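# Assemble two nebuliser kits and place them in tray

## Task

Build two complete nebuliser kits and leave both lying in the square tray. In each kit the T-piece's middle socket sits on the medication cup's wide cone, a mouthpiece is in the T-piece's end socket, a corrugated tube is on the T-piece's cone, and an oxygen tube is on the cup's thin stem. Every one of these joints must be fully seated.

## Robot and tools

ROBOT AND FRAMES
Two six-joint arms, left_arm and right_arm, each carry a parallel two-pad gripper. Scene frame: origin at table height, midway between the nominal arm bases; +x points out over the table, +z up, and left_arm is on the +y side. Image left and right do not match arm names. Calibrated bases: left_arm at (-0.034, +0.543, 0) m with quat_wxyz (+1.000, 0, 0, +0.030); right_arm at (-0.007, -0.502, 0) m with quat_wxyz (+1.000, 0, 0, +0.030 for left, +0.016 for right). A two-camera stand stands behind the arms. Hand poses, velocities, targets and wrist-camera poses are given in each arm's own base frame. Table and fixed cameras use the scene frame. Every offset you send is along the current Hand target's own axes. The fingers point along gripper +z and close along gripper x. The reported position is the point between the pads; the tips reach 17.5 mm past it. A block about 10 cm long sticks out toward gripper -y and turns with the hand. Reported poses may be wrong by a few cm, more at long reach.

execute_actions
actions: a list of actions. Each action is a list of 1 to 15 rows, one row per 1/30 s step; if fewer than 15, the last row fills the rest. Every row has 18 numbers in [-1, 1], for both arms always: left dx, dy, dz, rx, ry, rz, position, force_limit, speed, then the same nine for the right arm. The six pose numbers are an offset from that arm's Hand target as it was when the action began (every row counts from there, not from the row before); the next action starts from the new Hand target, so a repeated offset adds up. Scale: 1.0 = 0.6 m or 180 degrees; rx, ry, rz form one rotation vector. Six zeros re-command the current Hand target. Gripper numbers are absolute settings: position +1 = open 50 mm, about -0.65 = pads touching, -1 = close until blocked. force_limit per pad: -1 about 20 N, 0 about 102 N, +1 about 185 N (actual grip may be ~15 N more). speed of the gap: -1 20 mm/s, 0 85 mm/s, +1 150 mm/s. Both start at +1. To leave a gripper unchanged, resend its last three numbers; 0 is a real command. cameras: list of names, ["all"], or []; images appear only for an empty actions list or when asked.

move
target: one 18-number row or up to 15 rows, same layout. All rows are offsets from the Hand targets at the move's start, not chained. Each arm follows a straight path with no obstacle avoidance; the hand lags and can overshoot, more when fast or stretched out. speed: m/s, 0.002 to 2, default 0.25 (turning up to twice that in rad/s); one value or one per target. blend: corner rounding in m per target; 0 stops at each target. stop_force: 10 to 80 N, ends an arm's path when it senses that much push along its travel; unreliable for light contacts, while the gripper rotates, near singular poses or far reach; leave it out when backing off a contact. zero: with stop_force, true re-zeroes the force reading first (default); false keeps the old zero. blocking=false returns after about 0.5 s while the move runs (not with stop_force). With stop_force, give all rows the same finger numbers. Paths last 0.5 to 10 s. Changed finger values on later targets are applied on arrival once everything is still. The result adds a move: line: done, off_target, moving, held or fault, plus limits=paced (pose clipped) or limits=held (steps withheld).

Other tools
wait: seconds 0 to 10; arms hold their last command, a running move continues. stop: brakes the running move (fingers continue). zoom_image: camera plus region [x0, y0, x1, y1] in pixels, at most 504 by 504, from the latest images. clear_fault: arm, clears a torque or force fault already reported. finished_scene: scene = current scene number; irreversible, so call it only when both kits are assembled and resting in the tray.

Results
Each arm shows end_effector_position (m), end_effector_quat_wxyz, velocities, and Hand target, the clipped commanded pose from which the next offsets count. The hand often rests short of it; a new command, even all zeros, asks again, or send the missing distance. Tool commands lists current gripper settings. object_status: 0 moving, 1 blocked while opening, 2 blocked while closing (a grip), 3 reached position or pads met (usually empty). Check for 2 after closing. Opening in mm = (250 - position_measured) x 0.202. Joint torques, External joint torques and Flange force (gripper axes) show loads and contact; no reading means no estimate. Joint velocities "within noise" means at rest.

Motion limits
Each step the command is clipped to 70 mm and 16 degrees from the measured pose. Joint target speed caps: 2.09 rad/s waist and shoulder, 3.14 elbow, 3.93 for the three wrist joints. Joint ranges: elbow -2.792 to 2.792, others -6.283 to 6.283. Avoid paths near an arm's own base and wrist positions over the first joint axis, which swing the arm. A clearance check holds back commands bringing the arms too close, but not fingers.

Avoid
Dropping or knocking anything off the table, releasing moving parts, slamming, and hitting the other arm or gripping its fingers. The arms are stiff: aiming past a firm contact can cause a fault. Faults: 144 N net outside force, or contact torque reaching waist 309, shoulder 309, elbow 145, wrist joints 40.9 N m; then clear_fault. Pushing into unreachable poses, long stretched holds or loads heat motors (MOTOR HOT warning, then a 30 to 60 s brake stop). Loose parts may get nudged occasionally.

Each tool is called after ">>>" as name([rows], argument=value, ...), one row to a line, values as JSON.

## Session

Scene 1 is done. I'll look at the new start for scene 2.

>>> execute_actions(actions=[])

>>> zoom_image(camera="cam_head_left", region=[180, 230, 440, 440])

>>> zoom_image(camera="cam_head_right", region=[400, 230, 672, 460])

>>> zoom_image(camera="cam_high", region=[220, 90, 420, 450])

Scene clock: 0.00 s.
left_arm: end_effector_position=(+0.2802, +0.4409, +0.1886) position_measured=3 object_status=3 end_effector_quat_wxyz=(-0.059, +0.146, +0.959, +0.235) | right_arm: end_effector_position=(+0.9935, +0.0871, +0.1729) position_measured=3 object_status=3 end_effector_quat_wxyz=(-0.026, +0.218, +0.963, +0.159)
Joint positions: left_arm=[0.723 -0.052 2.246 0.601 0.738 -0.955] | right_arm=[-0.04 0.801 1.015 0.333 1.333 -1.246]
Joint velocities: within noise
Joint torques (N m): no reading
External joint torques (N m): no reading
Flange force (N): no reading
Hand target: left_arm +0.2802, +0.4409, +0.1886; -0.059, +0.146, +0.959, +0.235 | right_arm +0.9935, +0.0871, +0.1729; -0.026, +0.218, +0.963, +0.159
Tool commands: left_gripper/position=+1.0 left_gripper/force_limit=+1.0 left_gripper/speed=+1.0 right_gripper/position=+1.0 right_gripper/force_limit=+1.0 right_gripper/speed=+1.0

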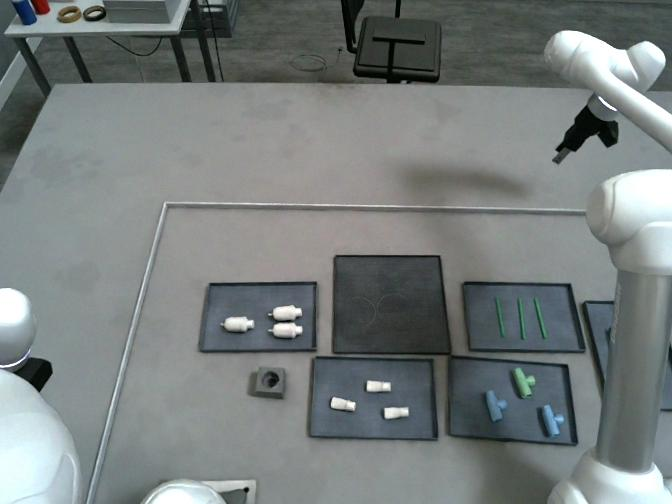

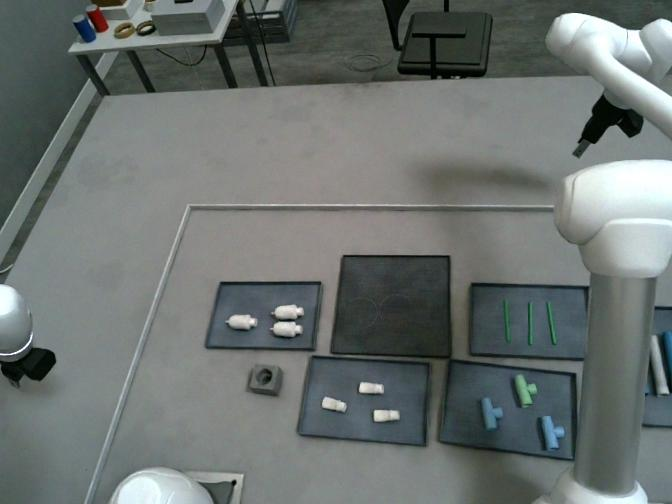

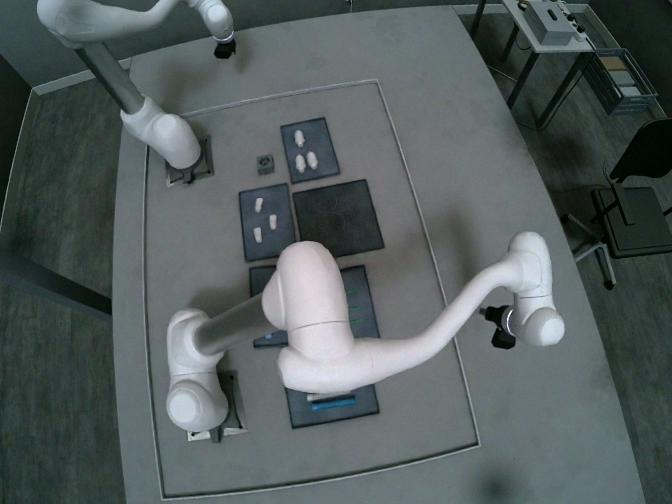

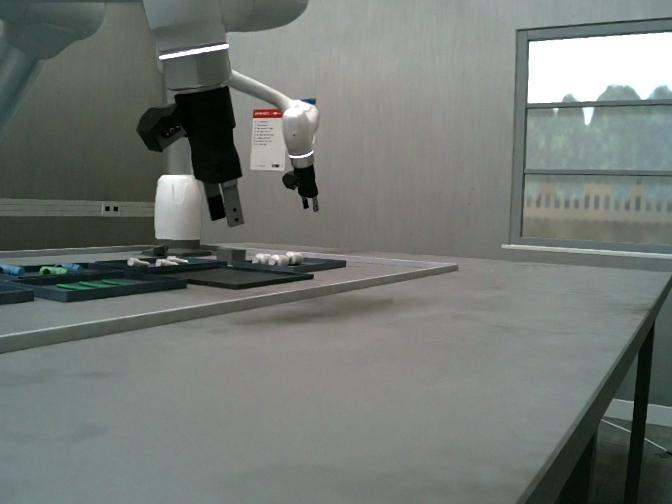

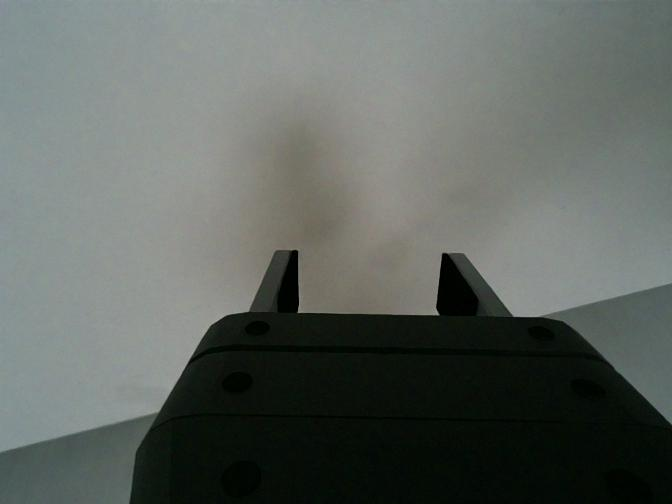

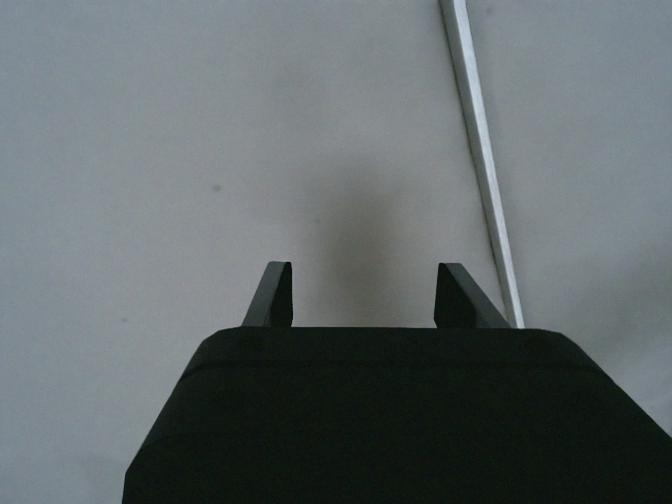

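Scaled by 1.938 from the camera's 672x504 image, which has a finer 960x720 frame.

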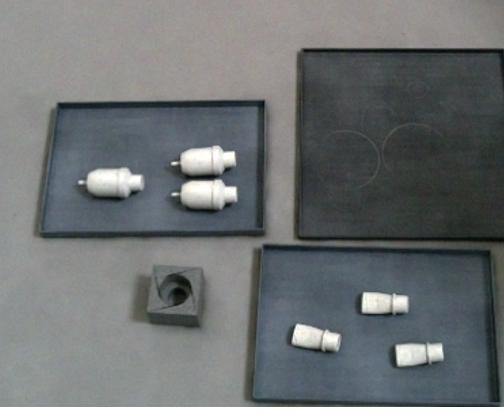

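Scaled by 1.853 from the camera's 672x504 image, which has a finer 960x720 frame.

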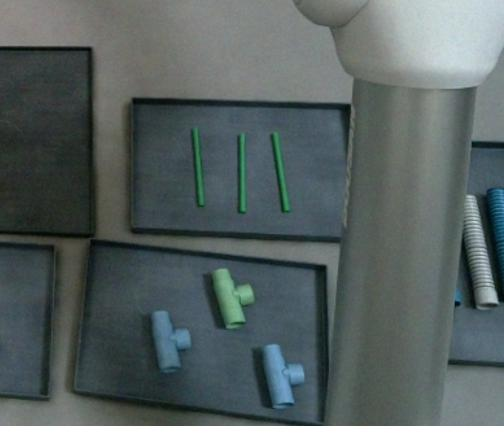

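Scaled by 1.400 from the camera's 672x504 image, which has a finer 960x720 frame.

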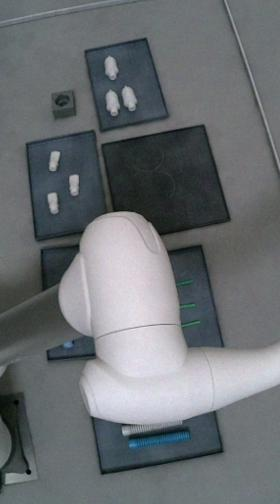

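>>> zoom_image(camera="cam_head_right", region=[470, 365, 580, 450])

>>> zoom_image(camera="cam_head_left", region=[470, 360, 590, 450])

Scaled by 4.582 from the camera's 672x504 image, which has a finer 960x720 frame.

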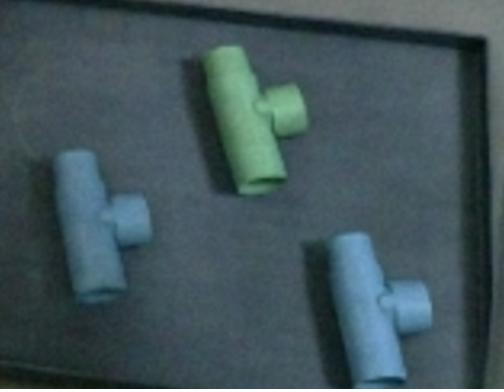

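Scaled by 4.200 from the camera's 672x504 image, which has a finer 960x720 frame.

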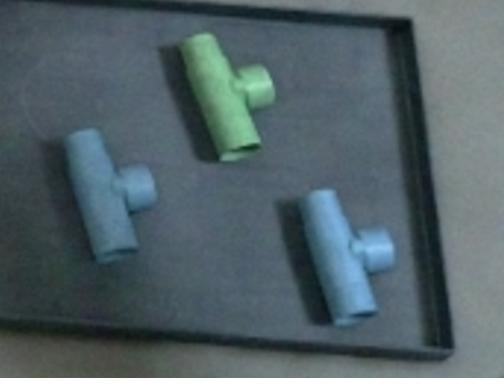

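>>> move(target=[-0.656, -0.748, -0.486, 0.3711, -0.0692, -0.0593, 1, 0.5, -0.3, 0.793, -0.047, 0.0147, 0.098, 0.0767, -0.661, 0.7, 1, -0.6], speed=0.36)

Scene clock: 71.00 s.
left_arm: end_effector_position=(+0.5295, -0.1748, +0.1800) position_measured=3 object_status=3 end_effector_quat_wxyz=(-0.010, +0.028, +0.939, -0.342) | right_arm: end_effector_position=(+0.5517, +0.2613, +0.2133) position_measured=48 object_status=3 end_effector_quat_wxyz=(+0.000, +0.736, -0.677, +0.000)
Joint positions: left_arm=[-0.042 0.181 2.089 -0.826 1.064 -1.065] | right_arm=[0.386 0.185 1.866 0 1.091 -2.838]
Joint torques (N m): left_arm=[1.12 -52.07 -31.34 1.05 0.54 -0.14] | right_arm=[-2.37 -57.49 -37.83 3.65 0.05 -0.02]
External joint torques (N m): left_arm=[-1.2 1.93 0.15 -0.35 0.43 0.15] | right_arm=[2.19 -1.76 -1.66 0.25 -0.13 0.02]
Flange force (N): left_arm=[-2.5 0.3 2.9] | right_arm=[-3.6 0.7 -2.9]
Hand target: left_arm +0.5295, -0.1749, +0.1800; -0.010, +0.028, +0.939, -0.342 | right_arm +0.5516, +0.2613, +0.2133; +0.000, +0.736, -0.677, +0.000
Off the commanded pose: left_arm 0.000 m, 0 deg | right_arm 0.000 m, 0 deg.
move: done

>>> move(target=[0, 0, 0, 0, 0, 0, 1, 0.5, -0.3, -0.2327, 0.4716, 0.1055, 0, 0, 0, 0.7, 1, -0.6], speed=0.3, cameras=["cam_left_wrist", "cam_right_wrist", "cam_high"])

>>> zoom_image(camera="cam_high", region=[230, 230, 400, 450])

Scene clock: 76.30 s.
left_arm: end_effector_position=(+0.5295, -0.1749, +0.1800) position_measured=3 object_status=3 end_effector_quat_wxyz=(-0.010, +0.028, +0.939, -0.342) | right_arm: end_effector_position=(+0.2581, +0.3771, +0.1501) position_measured=48 object_status=3 end_effector_quat_wxyz=(+0.000, +0.736, -0.677, +0.000)
Joint positions: left_arm=[-0.042 0.181 2.089 -0.826 1.064 -1.065] | right_arm=[0.895 0.009 2.197 0.001 0.935 -2.329]
Joint torques (N m): left_arm=[1.7 -52.27 -31.52 1.08 0.54 -0.15] | right_arm=[-0.87 -35.66 -34.22 3.22 0.12 0.05]
External joint torques (N m): left_arm=[-1.68 2.27 0.38 -0.37 0.42 0.15] | right_arm=[0.57 -0.95 -1.45 0.28 -0.18 -0.05]
Flange force (N): left_arm=[-2.6 0.0 3.9] | right_arm=[-1.4 0.3 -2.2]
Hand target: left_arm +0.5295, -0.1749, +0.1800; -0.010, +0.028, +0.939, -0.342 | right_arm +0.2581, +0.3772, +0.1502; +0.000, +0.736, -0.677, +0.000
Off the commanded pose: left_arm 0.000 m, 0 deg | right_arm 0.000 m, 0 deg.
move: done
Images, in order (width x height): cam_high 672x504, cam_left_wrist 672x504, cam_right_wrist 672x504.

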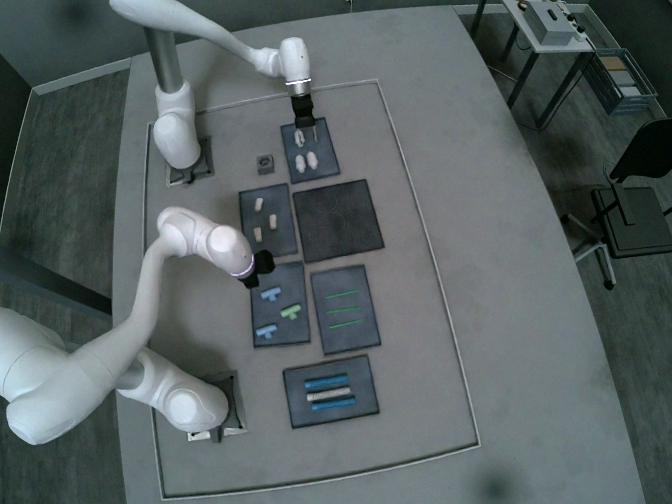

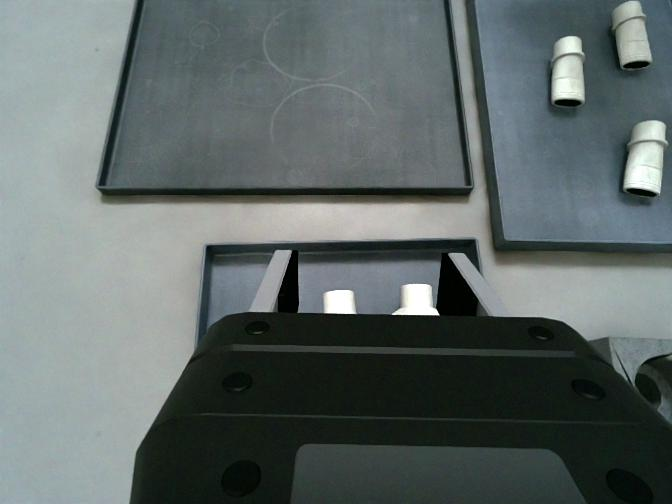

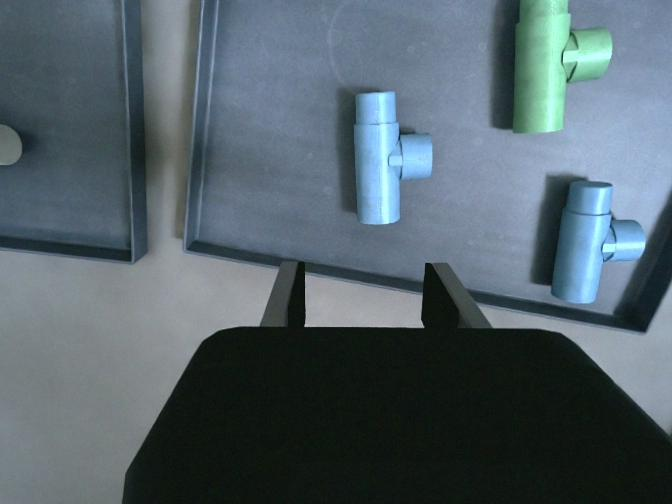

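Scaled by 2.291 from the camera's 672x504 image, which has a finer 960x720 frame.

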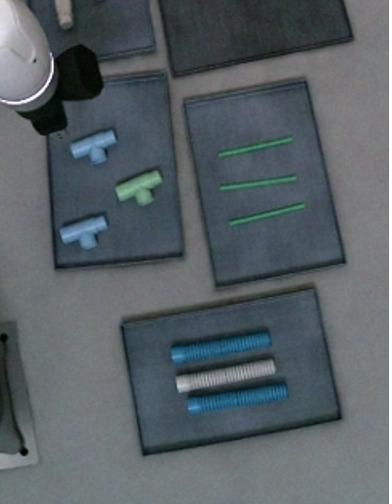

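>>> move(target=[0, 0.0592, -0.1367, 0, 0, 0, 1, 0.5, -0.3, 0.0242, -0.0108, 0.1333, 0, 0, -0.018, 0.7, 1, -0.6], speed=0.2, cameras=["cam_left_wrist", "cam_right_wrist"])

Scene clock: 90.80 s.
left_arm: end_effector_position=(+0.5342, -0.0951, +0.2200) position_measured=3 object_status=3 end_effector_quat_wxyz=(-0.010, +0.028, +0.939, -0.342) | right_arm: end_effector_position=(+0.2658, +0.3633, +0.0702) position_measured=48 object_status=3 end_effector_quat_wxyz=(+0.000, +0.754, -0.656, +0.000)
Joint positions: left_arm=[0.104 0.154 2.032 -0.747 1.206 -1.04] | right_arm=[0.862 0.108 2.281 0.001 0.752 -2.419]
Joint torques (N m): left_arm=[2.23 -51.87 -33.7 1.35 0.62 -0.12] | right_arm=[-2.38 -40.28 -29.25 2.79 0.14 0]
External joint torques (N m): left_arm=[-2.29 2.7 0.33 -0.38 0.38 0.12] | right_arm=[2.22 -1.39 -1.11 0.18 -0.21 0]
Flange force (N): left_arm=[-4.0 -0.5 4.2] | right_arm=[-3.6 3.4 -2.5]
Hand target: left_arm +0.5342, -0.0950, +0.2199; -0.010, +0.028, +0.939, -0.342 | right_arm +0.2657, +0.3633, +0.0702; +0.000, +0.754, -0.656, +0.000
Off the commanded pose: left_arm 0.000 m, 0 deg | right_arm 0.000 m, 0 deg.
move: done
Images, in order (width x height): cam_left_wrist 672x504, cam_right_wrist 672x504.

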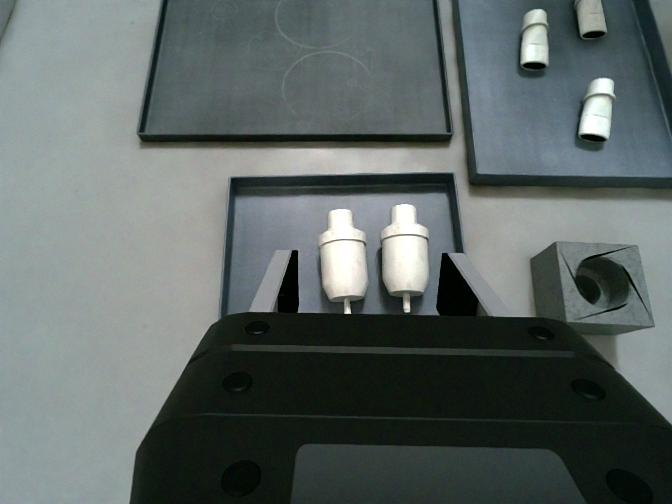

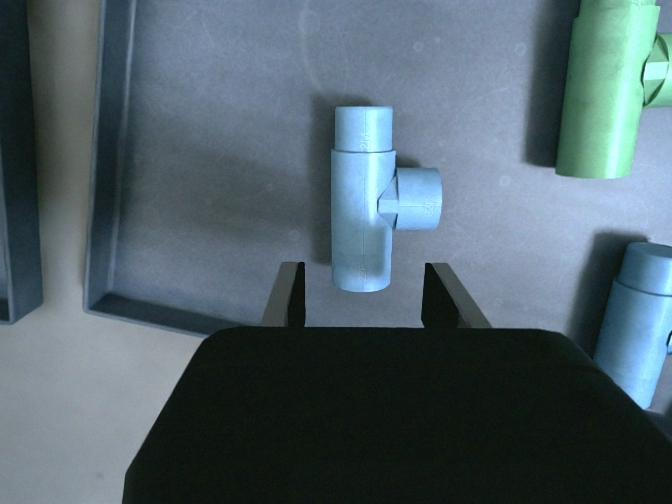

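>>> move([
  [0, 0.2023, -0.0829, 0, 0, 0, 1, 0.5, -0.3, 0, 0.0022, 0.077, 0, 0, 0, 0.7, 1, -0.6],
  [0, 0.2023, -0.0829, 0, 0, 0, 1, 0.5, -0.3, 0, 0.0022, 0.077, 0, 0, 0, -1, 1, -0.6],
  [0, 0.2023, -0.0829, 0, 0, 0, 1, 0.5, -0.3, 0, 0.0022, -0.08, 0, 0, 0, -1, 1, -0.6],
], speed=[0.08, 0.05, 0.15], cameras=["cam_left_wrist", "cam_right_wrist"])

Scene clock: 120.47 s.
left_arm: end_effector_position=(+0.5416, +0.0297, +0.1799) position_measured=3 object_status=3 end_effector_quat_wxyz=(-0.010, +0.028, +0.939, -0.342) | right_arm: end_effector_position=(+0.2644, +0.3631, +0.1181) position_measured=135 object_status=2 end_effector_quat_wxyz=(+0.000, +0.754, -0.656, +0.000)
Joint positions: left_arm=[0.315 0.255 1.992 -0.678 1.27 -0.863] | right_arm=[0.864 0.037 2.241 0.001 0.863 -2.417]
Joint torques (N m): left_arm=[1.71 -60.4 -31.63 1.52 0.9 -0.17] | right_arm=[-2.04 -35.64 -32.3 3.1 0.11 0.02]
External joint torques (N m): left_arm=[-2.28 2.76 0.17 -0.39 0.4 0.17] | right_arm=[2.09 -2.16 -1.42 0.22 -0.17 -0.02]
Flange force (N): left_arm=[-4.5 0.5 3.5] | right_arm=[-2.7 3.8 -3.8]
Hand target: left_arm +0.5416, +0.0297, +0.1799; -0.010, +0.028, +0.939, -0.342 | right_arm +0.2645, +0.3631, +0.1182; +0.000, +0.754, -0.656, +0.000
Off the commanded pose: left_arm 0.000 m, 0 deg | right_arm 0.000 m, 0 deg.
move: done
Images, in order (width x height): cam_left_wrist 672x504, cam_right_wrist 672x504.

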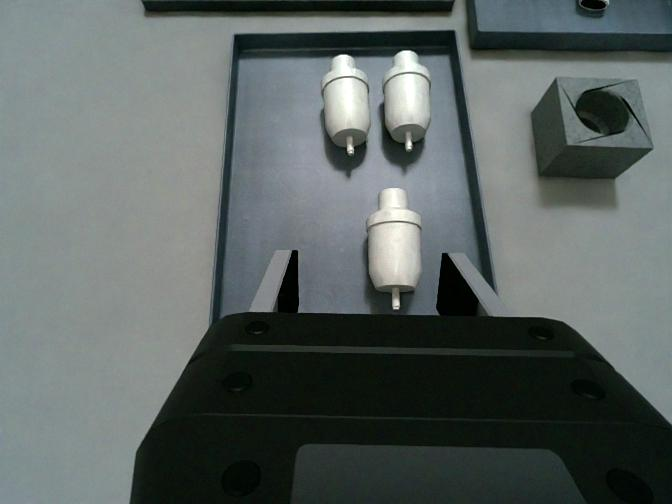

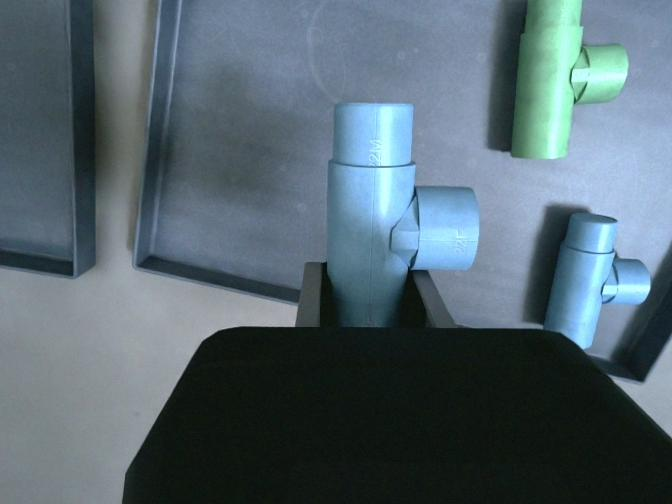

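>>> move([
  [0.0149, 0.0161, 0.0842, 0, 0, 0, 1, 0.5, -0.3, 0.4068, -0.104, -0.053, 0, 0, 0.027, -1, 1, -0.6],
  [0.0297, 0.0322, 0.1683, 0, 0, 0, 1, 0.5, -0.3, 0.7572, 0.0896, -0.053, 0, 0, 0.0543, -1, 1, -0.6],
], speed=0.3, blend=0.05, cameras=["cam_left_wrist", "cam_right_wrist", "cam_head_right"])

Scene clock: 167.43 s.
left_arm: end_effector_position=(+0.5209, -0.0193, +0.0902) position_measured=3 object_status=3 end_effector_quat_wxyz=(-0.010, +0.028, +0.939, -0.342) | right_arm: end_effector_position=(+0.2741, -0.0943, +0.1499) position_measured=135 object_status=2 end_effector_quat_wxyz=(+0.000, +0.696, -0.718, +0.000)
Joint positions: left_arm=[0.243 0.323 2.12 -0.766 1.089 -0.766] | right_arm=[-0.45 -0.295 2.444 0 0.993 -3.56]
Joint torques (N m): left_arm=[1.53 -60.83 -25.3 1.12 1.03 -0.17] | right_arm=[-0.88 -4.13 -35.72 3.51 0.09 0.05]
External joint torques (N m): left_arm=[-1.64 2.35 0.14 -0.35 0.41 0.17] | right_arm=[0.94 -1.81 -1.53 0.22 -0.16 -0.05]
Flange force (N): left_arm=[-3.3 0.9 3.7] | right_arm=[-3.3 0.4 -4.0]
Hand target: left_arm +0.5209, -0.0193, +0.0902; -0.010, +0.028, +0.939, -0.342 | right_arm +0.2741, -0.0943, +0.1499; +0.000, +0.696, -0.718, +0.000
Off the commanded pose: left_arm 0.000 m, 0 deg | right_arm 0.000 m, 0 deg.
move: done
Images, in order (width x height): cam_head_right 672x504, cam_left_wrist 672x504, cam_right_wrist 672x504.

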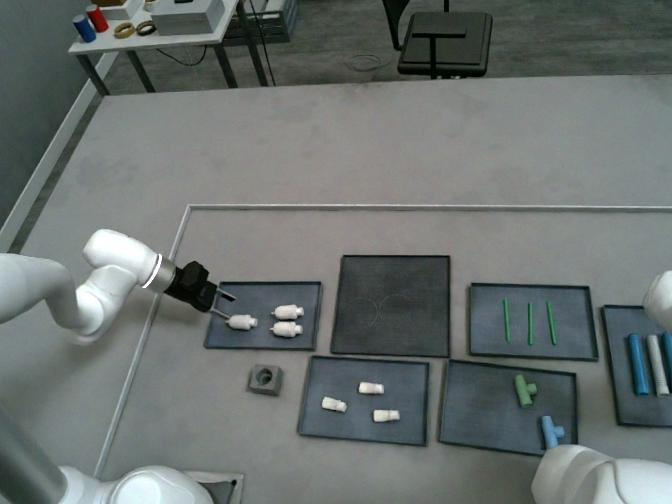

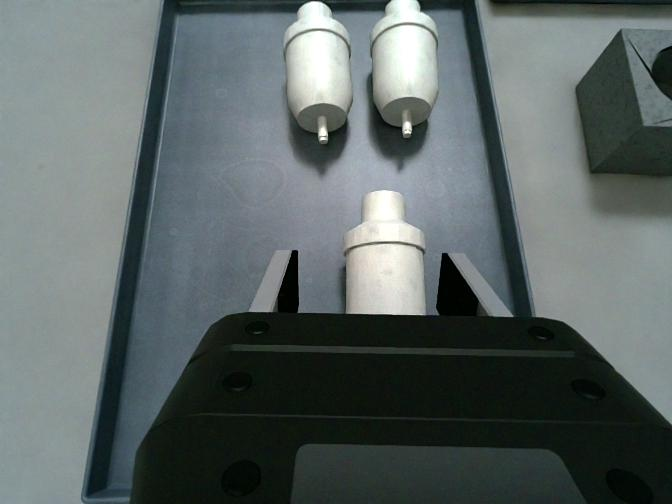

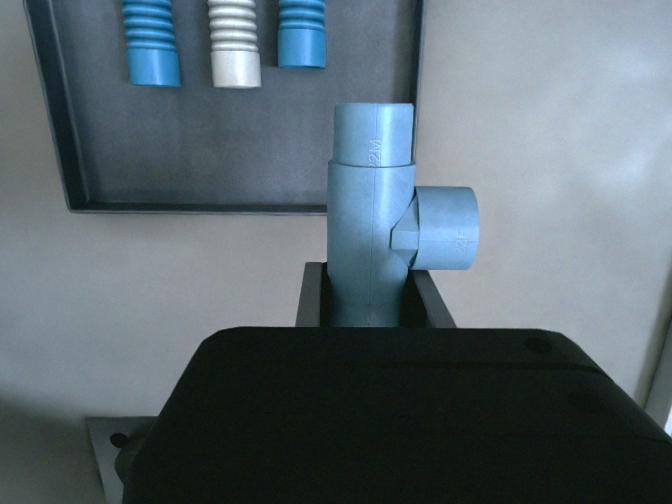

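>>> move([
  [0.021, 0.0407, 0.1002, 0, 0, 0, 1, 0.5, -0.3, -0.0487, -0.011, 0.15, 0, 0, 0, -1, 1, -0.6],
  [0.021, 0.0407, 0.1002, 0, 0, 0, -1, 0.5, -0.6, -0.0487, -0.011, 0.15, 0, 0, 0, -1, 1, -0.6],
  [0.021, -0.0665, -0.0275, 0, 0, 0, -1, 0.5, -0.6, -0.0487, -0.011, 0.15, 0, 0, 0, -1, 1, -0.6],
], speed=[0.1, 0.05, 0.15], cameras=["cam_left_wrist", "cam_right_wrist"])

Scene clock: 199.23 s.
left_arm: end_effector_position=(+0.5071, -0.0386, +0.1284) position_measured=70 object_status=2 end_effector_quat_wxyz=(-0.010, +0.028, +0.939, -0.342) | right_arm: end_effector_position=(+0.2816, -0.0653, +0.0599) position_measured=135 object_status=2 end_effector_quat_wxyz=(+0.000, +0.696, -0.718, +0.000)
Joint positions: left_arm=[0.214 0.245 2.131 -0.757 1.124 -0.832] | right_arm=[-0.347 -0.139 2.55 0 0.732 -3.457]
Joint torques (N m): left_arm=[1.74 -55.43 -27.47 1.16 0.91 -0.16] | right_arm=[-2.32 -12.92 -28.72 2.76 0.08 0.04]
External joint torques (N m): left_arm=[-1.88 2.54 -0.07 -0.33 0.43 0.17] | right_arm=[2.21 -1.63 -1.05 0.21 -0.16 -0.04]
Flange force (N): left_arm=[-4.2 0.6 3.8] | right_arm=[-7.5 -0.8 -4.1]
Hand target: left_arm +0.5071, -0.0385, +0.1285; -0.010, +0.028, +0.939, -0.342 | right_arm +0.2816, -0.0653, +0.0599; +0.000, +0.696, -0.718, +0.000
Off the commanded pose: left_arm 0.000 m, 0 deg | right_arm 0.000 m, 0 deg.
move: done
Images, in order (width x height): cam_left_wrist 672x504, cam_right_wrist 672x504.

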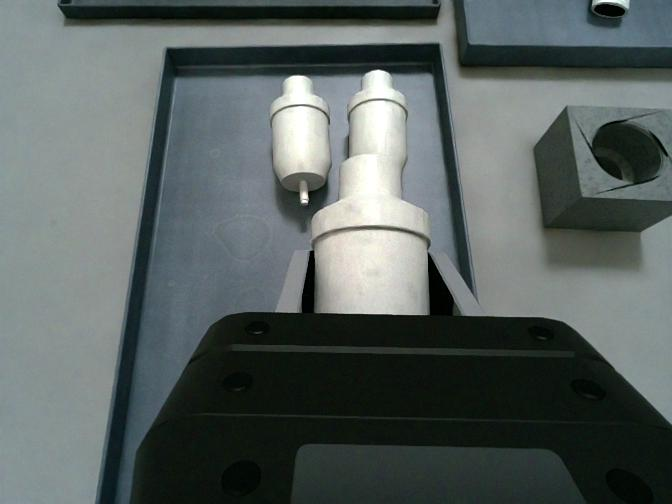

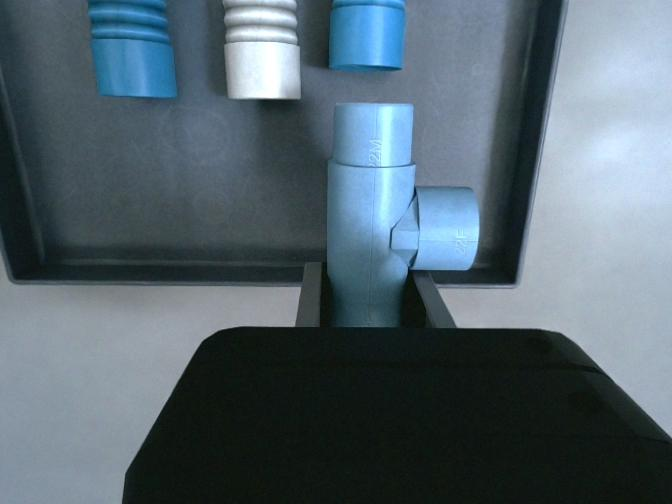

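>>> move([
  [0, 0, 0, 0, 0, 0, -1, 0.5, -0.6, 0, 0, 0.0317, 0, 0, 0, -1, 1, -0.6],
  [0, 0, 0, 0, 0, 0, -1, 0.5, -0.6, 0, -0.0983, 0.0317, 0, 0, 0, -1, 1, -0.6],
  [0, 0, 0, 0, 0, 0, -1, 0.5, -0.6, 0, -0.165, 0.0317, 0, 0, 0, -1, 1, -0.6],
], speed=[0.05, 0.05, 0.012], stop_force=12, cameras=["cam_right_wrist"])

Scene clock: 215.07 s.
left_arm: end_effector_position=(+0.5071, -0.0385, +0.1285) position_measured=70 object_status=2 end_effector_quat_wxyz=(-0.010, +0.028, +0.939, -0.342) | right_arm: end_effector_position=(+0.2828, -0.0652, +0.0408) position_measured=135 object_status=2 end_effector_quat_wxyz=(+0.000, +0.696, -0.718, -0.001)
Joint positions: left_arm=[0.214 0.245 2.131 -0.757 1.124 -0.832] | right_arm=[-0.346 -0.094 2.566 0 0.671 -3.455]
Joint torques (N m): left_arm=[1.6 -55.28 -27.8 1.17 0.97 -0.14] | right_arm=[-2.31 -7.52 -18.73 2.49 -1.11 -0.01]
External joint torques (N m): left_arm=[-1.54 2.33 0.32 -0.33 0.36 0.14] | right_arm=[2.15 -9.79 -8.92 0.27 1.03 0.01]
Flange force (N): left_arm=[-3.1 0.8 3.7] | right_arm=[-8.0 2.4 -34.6]
Hand target: left_arm +0.5071, -0.0385, +0.1285; -0.010, +0.028, +0.939, -0.342 | right_arm +0.2828, -0.0651, +0.0408; +0.000, +0.696, -0.718, -0.001 (not the last commanded pose)
Off the commanded pose: left_arm 0.000 m, 0 deg | right_arm 0.098 m, 0 deg.
move: contact (right_arm); path passed 0 of 3 targets
Images, in order (width x height): cam_right_wrist 672x504.

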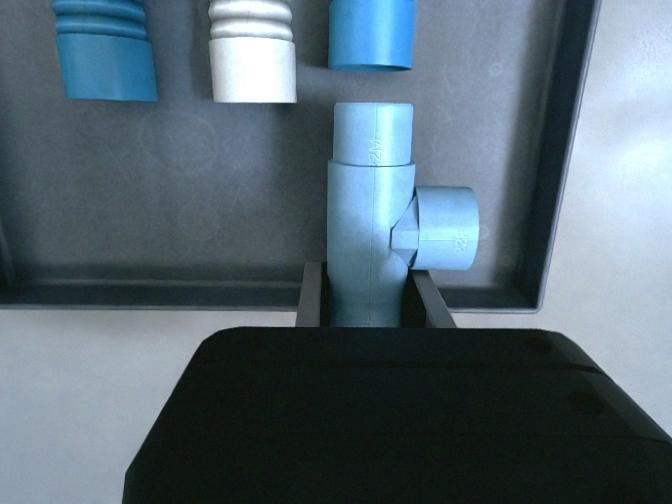

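>>> move(target=[0, 0, 0, 0, 0, 0, -1, 0.5, -0.6, 0, 0, -0.0065, 0, 0, 0, -1, 1, -0.6], speed=0.02)

>>> move([
  [0, 0, 0, 0, 0, 0, -1, 0.5, -0.6, 0, -0.06, 0, 0, 0, 0, -1, 1, -0.6],
  [0, 0, 0, 0, 0, 0, -1, 0.5, -0.6, 0, -0.0983, 0.006, 0, 0, 0, -1, 1, -0.6],
  [0, 0, 0, 0, 0, 0, -1, 0.5, -0.6, 0, -0.165, 0.006, 0, 0, 0, -1, 1, -0.6],
], speed=[0.05, 0.04, 0.012], stop_force=12, cameras=["cam_right_wrist"])

Scene clock: 224.43 s.
left_arm: end_effector_position=(+0.5071, -0.0385, +0.1285) position_measured=70 object_status=2 end_effector_quat_wxyz=(-0.010, +0.028, +0.939, -0.342) | right_arm: end_effector_position=(+0.2828, -0.0651, +0.0447) position_measured=135 object_status=2 end_effector_quat_wxyz=(+0.000, +0.696, -0.718, -0.001)
Joint positions: left_arm=[0.214 0.245 2.131 -0.757 1.124 -0.832] | right_arm=[-0.346 -0.103 2.563 0 0.683 -3.455]
Joint torques (N m): left_arm=[1.54 -55.13 -27.56 1.19 0.93 -0.15] | right_arm=[-2.34 -15.46 -27.06 2.58 0.08 0.06]
External joint torques (N m): left_arm=[-1.45 2.17 0.08 -0.35 0.4 0.16] | right_arm=[2.22 -1.35 -1.03 0.22 -0.17 -0.06]
Flange force (N): left_arm=[-3.3 0.7 3.2] | right_arm=[-7.3 -1.4 -3.5]
Hand target: left_arm +0.5071, -0.0385, +0.1285; -0.010, +0.028, +0.939, -0.342 | right_arm +0.2828, -0.0651, +0.0447; +0.000, +0.696, -0.718, -0.001
Off the commanded pose: left_arm 0.000 m, 0 deg | right_arm 0.000 m, 0 deg.
move: done

Scene clock: 228.53 s.
left_arm: end_effector_position=(+0.5071, -0.0385, +0.1285) position_measured=70 object_status=2 end_effector_quat_wxyz=(-0.010, +0.028, +0.939, -0.342) | right_arm: end_effector_position=(+0.3649, -0.0677, +0.0408) position_measured=135 object_status=2 end_effector_quat_wxyz=(+0.001, +0.696, -0.718, -0.001)
Joint positions: left_arm=[0.214 0.245 2.131 -0.757 1.124 -0.832] | right_arm=[-0.277 0.042 2.436 0 0.665 -3.386]
Joint torques (N m): left_arm=[1.65 -55.28 -27.58 1.18 0.97 -0.15] | right_arm=[-0.39 -30.62 -41.46 3.63 -7.03 -0.09]
External joint torques (N m): left_arm=[-1.77 2.48 0.14 -0.34 0.37 0.16] | right_arm=[0.31 -1.34 13.99 -0.89 6.95 0.09]
Flange force (N): left_arm=[-3.7 0.7 3.9] | right_arm=[-4.7 23.9 -10.6]
Hand target: left_arm +0.5071, -0.0385, +0.1285; -0.010, +0.028, +0.939, -0.342 | right_arm +0.3649, -0.0677, +0.0409; +0.001, +0.696, -0.718, -0.001 (not the last commanded pose)
Off the commanded pose: left_arm 0.000 m, 0 deg | right_arm 0.017 m, 0 deg.
move: contact (right_arm); path passed 2 of 3 targets
Images, in order (width x height): cam_right_wrist 672x504.

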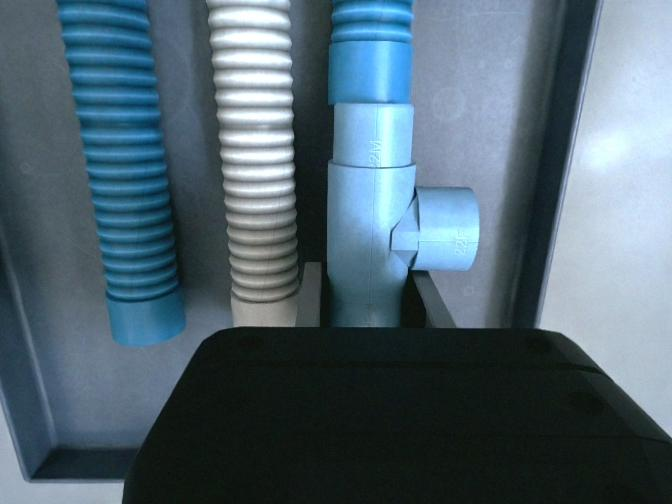

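>>> move([
  [0, 0, 0, 0, 0, 0, -1, 0.5, -0.6, 0, 0.01, 0, 0, 0, 0, -1, 1, -0.6],
  [0, 0, 0, 0, 0, 0, -1, 0.5, -0.6, 0, 0.01, 0.0292, 0, 0, 0, -1, 1, -0.6],
], speed=[0.04, 0.03], blend=0.001, cameras=["cam_right_wrist"])

>>> move(target=[0, 0, 0, 0, 0, 0, -1, 0.5, -0.6, 0, -0.047, 0, 0, 0, 0, -1, 1, -0.6], speed=0.01, stop_force=60, cameras=["cam_right_wrist"])

Scene clock: 239.53 s.
left_arm: end_effector_position=(+0.5071, -0.0385, +0.1285) position_measured=70 object_status=2 end_effector_quat_wxyz=(-0.010, +0.028, +0.939, -0.342) | right_arm: end_effector_position=(+0.3589, -0.0675, +0.0234) position_measured=135 object_status=2 end_effector_quat_wxyz=(+0.001, +0.696, -0.718, -0.001)
Joint positions: left_arm=[0.214 0.245 2.131 -0.757 1.124 -0.832] | right_arm=[-0.281 0.069 2.46 0 0.615 -3.391]
Joint torques (N m): left_arm=[1.37 -55.24 -27.65 1.17 0.98 -0.15] | right_arm=[-2.21 -16.01 -18.33 2.42 -2.79 0.03]
External joint torques (N m): left_arm=[-1.48 2.66 0.32 -0.34 0.36 0.15] | right_arm=[2.1 -16.83 -7.42 0.15 2.7 -0.03]
Flange force (N): left_arm=[-3.5 1.3 3.9] | right_arm=[-7.4 10.5 -48.3]
Hand target: left_arm +0.5071, -0.0385, +0.1285; -0.010, +0.028, +0.939, -0.342 | right_arm +0.3589, -0.0675, +0.0233; +0.001, +0.696, -0.718, -0.001
Off the commanded pose: left_arm 0.000 m, 0 deg | right_arm 0.000 m, 0 deg.
move: done
Images, in order (width x height): cam_right_wrist 672x504.

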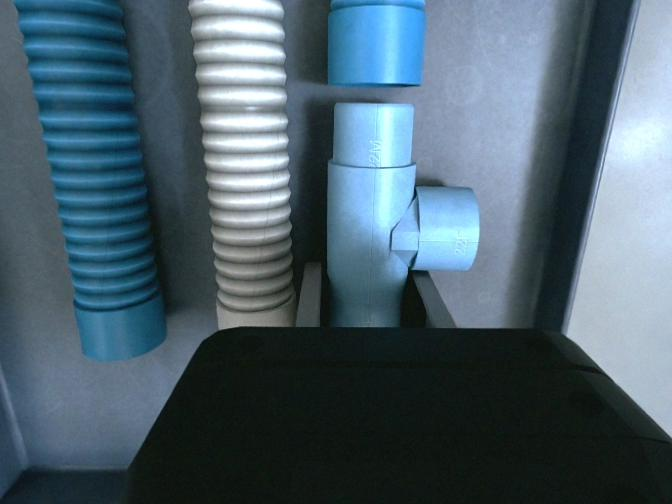

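Scene clock: 242.60 s.
left_arm: end_effector_position=(+0.5071, -0.0385, +0.1285) position_measured=70 object_status=2 end_effector_quat_wxyz=(-0.010, +0.028, +0.939, -0.342) | right_arm: end_effector_position=(+0.3811, -0.0681, +0.0232) position_measured=135 object_status=2 end_effector_quat_wxyz=(+0.001, +0.696, -0.718, -0.001)
Joint positions: left_arm=[0.214 0.245 2.131 -0.757 1.124 -0.832] | right_arm=[-0.266 0.101 2.423 0 0.621 -3.376]
Joint torques (N m): left_arm=[1.52 -55.02 -27.61 1.22 0.97 -0.14] | right_arm=[2.79 0.39 -43.68 5.59 -22.64 -0.05]
External joint torques (N m): left_arm=[-1.7 2.03 0.11 -0.39 0.38 0.14] | right_arm=[-2.82 -37.14 17.82 -3.01 22.56 0.05]
Flange force (N): left_arm=[-3.2 0.2 3.5] | right_arm=[-4.2 78.2 -122.3]
Hand target: left_arm +0.5071, -0.0385, +0.1285; -0.010, +0.028, +0.939, -0.342 | right_arm +0.3810, -0.0681, +0.0232; +0.001, +0.696, -0.718, -0.001 (not the last commanded pose)
Off the commanded pose: left_arm 0.000 m, 0 deg | right_arm 0.006 m, 0 deg.
move: contact (right_arm)
Images, in order (width x height): cam_right_wrist 672x504.

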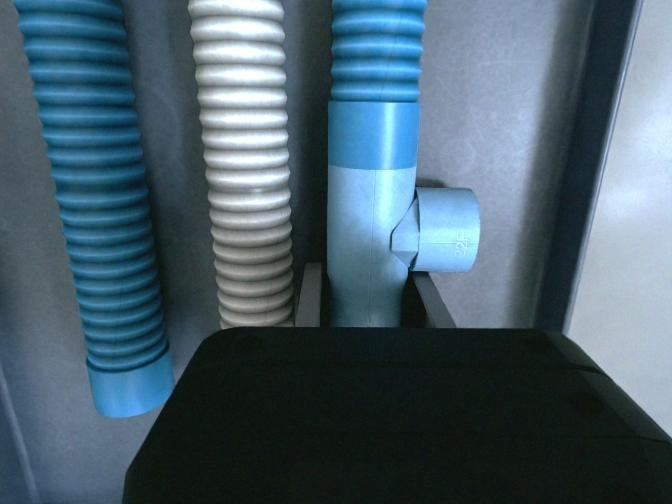

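>>> move(target=[0, 0, 0, 0, 0, 0, -1, 0.5, -0.6, 0, 0.003, -0.008, 0, 0, 0, -1, 1, -0.6], speed=0.02, cameras=["cam_right_wrist"])

>>> zoom_image(camera="cam_right_wrist", region=[300, 80, 500, 330])

Scene clock: 248.00 s.
left_arm: end_effector_position=(+0.5071, -0.0385, +0.1285) position_measured=70 object_status=2 end_effector_quat_wxyz=(-0.010, +0.028, +0.939, -0.342) | right_arm: end_effector_position=(+0.3794, -0.0681, +0.0281) position_measured=135 object_status=2 end_effector_quat_wxyz=(+0.001, +0.696, -0.718, -0.001)
Joint positions: left_arm=[0.214 0.245 2.131 -0.757 1.124 -0.832] | right_arm=[-0.267 0.089 2.422 0 0.633 -3.377]
Joint torques (N m): left_arm=[1.77 -55.41 -27.63 1.2 0.95 -0.16] | right_arm=[-1.95 -33.85 -25.34 2.39 0.09 -0.01]
External joint torques (N m): left_arm=[-1.97 2.9 0.3 -0.37 0.39 0.16] | right_arm=[1.78 -1.76 -0.96 0.23 -0.18 0.01]
Flange force (N): left_arm=[-4.1 0.9 4.6] | right_arm=[-4.7 -0.1 -3.7]
Hand target: left_arm +0.5071, -0.0385, +0.1285; -0.010, +0.028, +0.939, -0.342 | right_arm +0.3793, -0.0681, +0.0280; +0.001, +0.696, -0.718, -0.001
Off the commanded pose: left_arm 0.000 m, 0 deg | right_arm 0.000 m, 0 deg.
move: done
Images, in order (width x height): cam_right_wrist 672x504.

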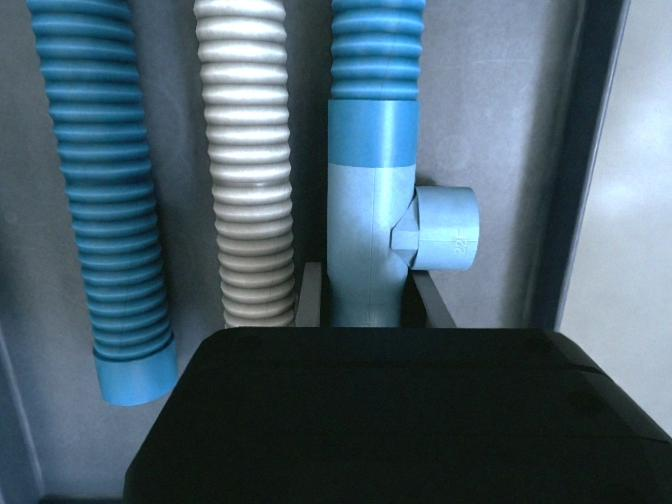

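Scaled by 2.016 from the camera's 672x504 image, which has a finer 960x720 frame.

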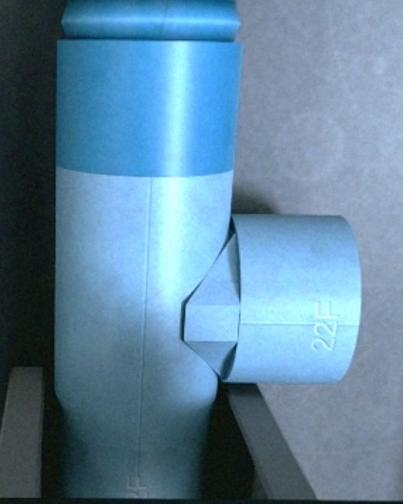

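>>> move([
  [-0.03, -0.1, 0.02, 0, 0, 0, -1, 0.5, -0.6, 0, 0, -0.2, 0, 0, 0, -1, 1, -0.6],
  [-0.1445, -0.5855, 0.1162, 0, 0, 0, -1, 0.5, -0.6, -0.5, -0.2, -0.4167, 0, 0, 0.5, -1, 1, -0.6],
], speed=[0.15, 0.3], blend=[0.03, 0])

>>> move(target=[0, 0, 0, 0, 0, 0, -1, 0.5, -0.6, -0.1228, 0.5293, -0.0765, -0.2596, -0.2596, 0.4496, -1, 1, -0.6], speed=0.32, cameras=["cam_left_wrist", "cam_right_wrist", "cam_low", "cam_high"])

Scene clock: 287.20 s.
left_arm: end_effector_position=(+0.5751, -0.3569, +0.3011) position_measured=70 object_status=2 end_effector_quat_wxyz=(-0.010, +0.028, +0.939, -0.342) | right_arm: end_effector_position=(+0.5094, +0.2277, +0.2779) position_measured=135 object_status=2 end_effector_quat_wxyz=(-0.001, +0.016, +1.000, +0.000)
Joint positions: left_arm=[-0.339 0.169 1.845 -0.788 1.059 -1.473] | right_arm=[0.358 0.059 1.883 0.002 1.202 -1.182]
Joint torques (N m): left_arm=[1.8 -58.67 -38.98 1.38 -0.24 -0.18] | right_arm=[-2.42 -46.04 -39.84 3.76 0.19 -0.01]
External joint torques (N m): left_arm=[-2.02 2.94 0.72 -0.38 0.43 0.18] | right_arm=[2.38 -1.41 -1.43 0.31 -0.17 0.01]
Flange force (N): left_arm=[-2.3 -0.6 4.3] | right_arm=[1.5 4.0 -2.4]
Hand target: left_arm +0.5751, -0.3569, +0.3011; -0.010, +0.028, +0.939, -0.342 | right_arm +0.5094, +0.2278, +0.2779; -0.001, +0.016, +1.000, +0.000
Off the commanded pose: left_arm 0.000 m, 0 deg | right_arm 0.000 m, 0 deg.
move: done

Scene clock: 290.53 s.
left_arm: end_effector_position=(+0.5751, -0.3569, +0.3011) position_measured=70 object_status=2 end_effector_quat_wxyz=(-0.010, +0.028, +0.939, -0.342) | right_arm: end_effector_position=(+0.5933, +0.5428, +0.3239) position_measured=135 object_status=2 end_effector_quat_wxyz=(+0.358, +0.623, +0.603, +0.347)
Joint positions: left_arm=[-0.339 0.169 1.845 -0.788 1.059 -1.473] | right_arm=[0.961 0.268 1.829 -1.305 0.849 1.837]
Joint torques (N m): left_arm=[1.78 -58.73 -38.99 1.35 -0.23 -0.17] | right_arm=[-2.37 -64.3 -36.36 -1 0.88 -0.01]
External joint torques (N m): left_arm=[-1.7 2.7 0.65 -0.33 0.41 0.17] | right_arm=[2.54 -2.05 -1.36 0.1 -0.2 0.01]
Flange force (N): left_arm=[-2.2 -0.4 3.8] | right_arm=[1.8 1.0 -4.4]
Hand target: left_arm +0.5751, -0.3569, +0.3011; -0.010, +0.028, +0.939, -0.342 | right_arm +0.5933, +0.5428, +0.3239; +0.358, +0.623, +0.603, +0.347
Off the commanded pose: left_arm 0.000 m, 0 deg | right_arm 0.000 m, 0 deg.
move: done
Images, in order (width x height): cam_high 672x504, cam_low 672x504, cam_left_wrist 672x504, cam_right_wrist 672x504.

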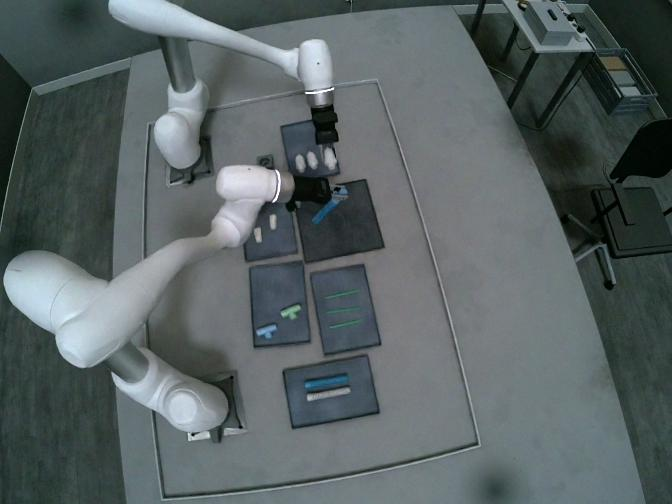

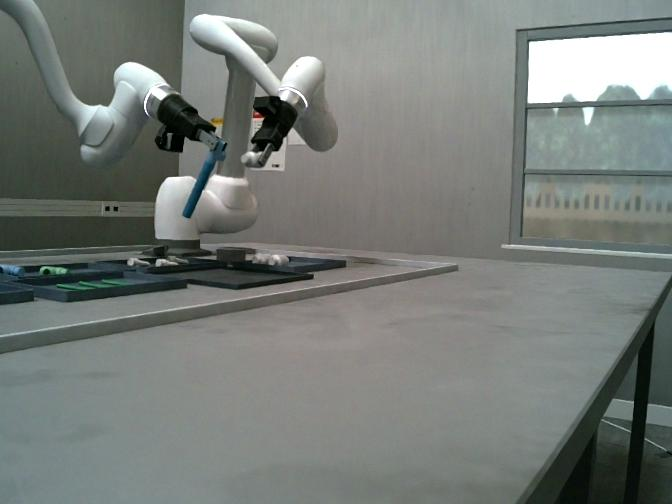

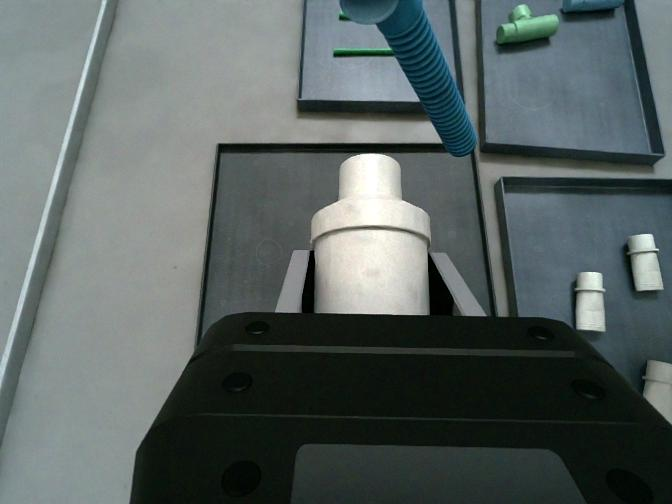

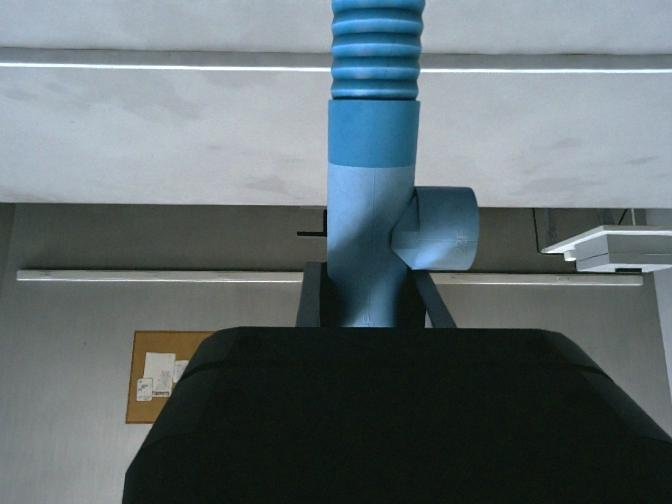

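>>> execute_actions(actions=[], cameras=["cam_left_wrist", "cam_low"])

Scene clock: 322.93 s.
left_arm: end_effector_position=(+0.5751, -0.3569, +0.3011) position_measured=70 object_status=2 end_effector_quat_wxyz=(-0.010, +0.028, +0.939, -0.342) | right_arm: end_effector_position=(+0.5933, +0.5428, +0.3239) position_measured=135 object_status=2 end_effector_quat_wxyz=(+0.358, +0.623, +0.603, +0.347)
Joint positions: left_arm=[-0.339 0.169 1.845 -0.788 1.059 -1.473] | right_arm=[0.962 0.268 1.829 -1.305 0.849 1.837]
Joint velocities: within noise
Joint torques (N m): left_arm=[1.58 -58.53 -38.98 1.33 -0.19 -0.13] | right_arm=[-2.02 -64.35 -36.14 -1.05 0.87 0.03]
External joint torques (N m): left_arm=[-1.49 2.58 0.51 -0.3 0.37 0.13] | right_arm=[2.02 -1.97 -1.6 0.14 -0.18 -0.03]
Flange force (N): left_arm=[-2.4 -0.4 3.4] | right_arm=[1.9 1.7 -3.7]
Hand target: left_arm +0.5751, -0.3569, +0.3011; -0.010, +0.028, +0.939, -0.342 | right_arm +0.5933, +0.5428, +0.3239; +0.358, +0.623, +0.603, +0.347
Tool commands: left_gripper/position=-1.0 left_gripper/force_limit=+0.5 left_gripper/speed=-0.6 right_gripper/position=-1.0 right_gripper/force_limit=+1.0 right_gripper/speed=-0.6
Off the commanded pose: left_arm 0.000 m, 0 deg | right_arm 0.000 m, 0 deg.
Images, in order (width x height): cam_low 672x504, cam_left_wrist 672x504.

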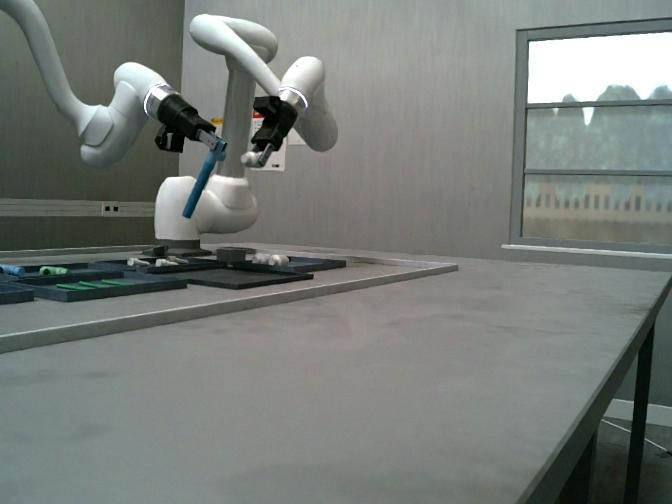

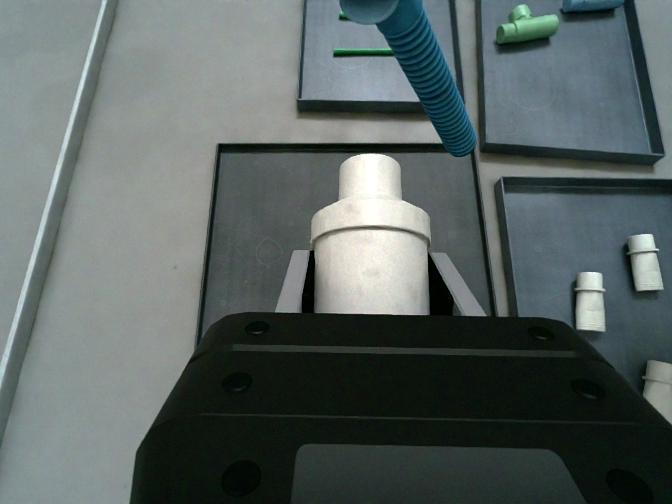

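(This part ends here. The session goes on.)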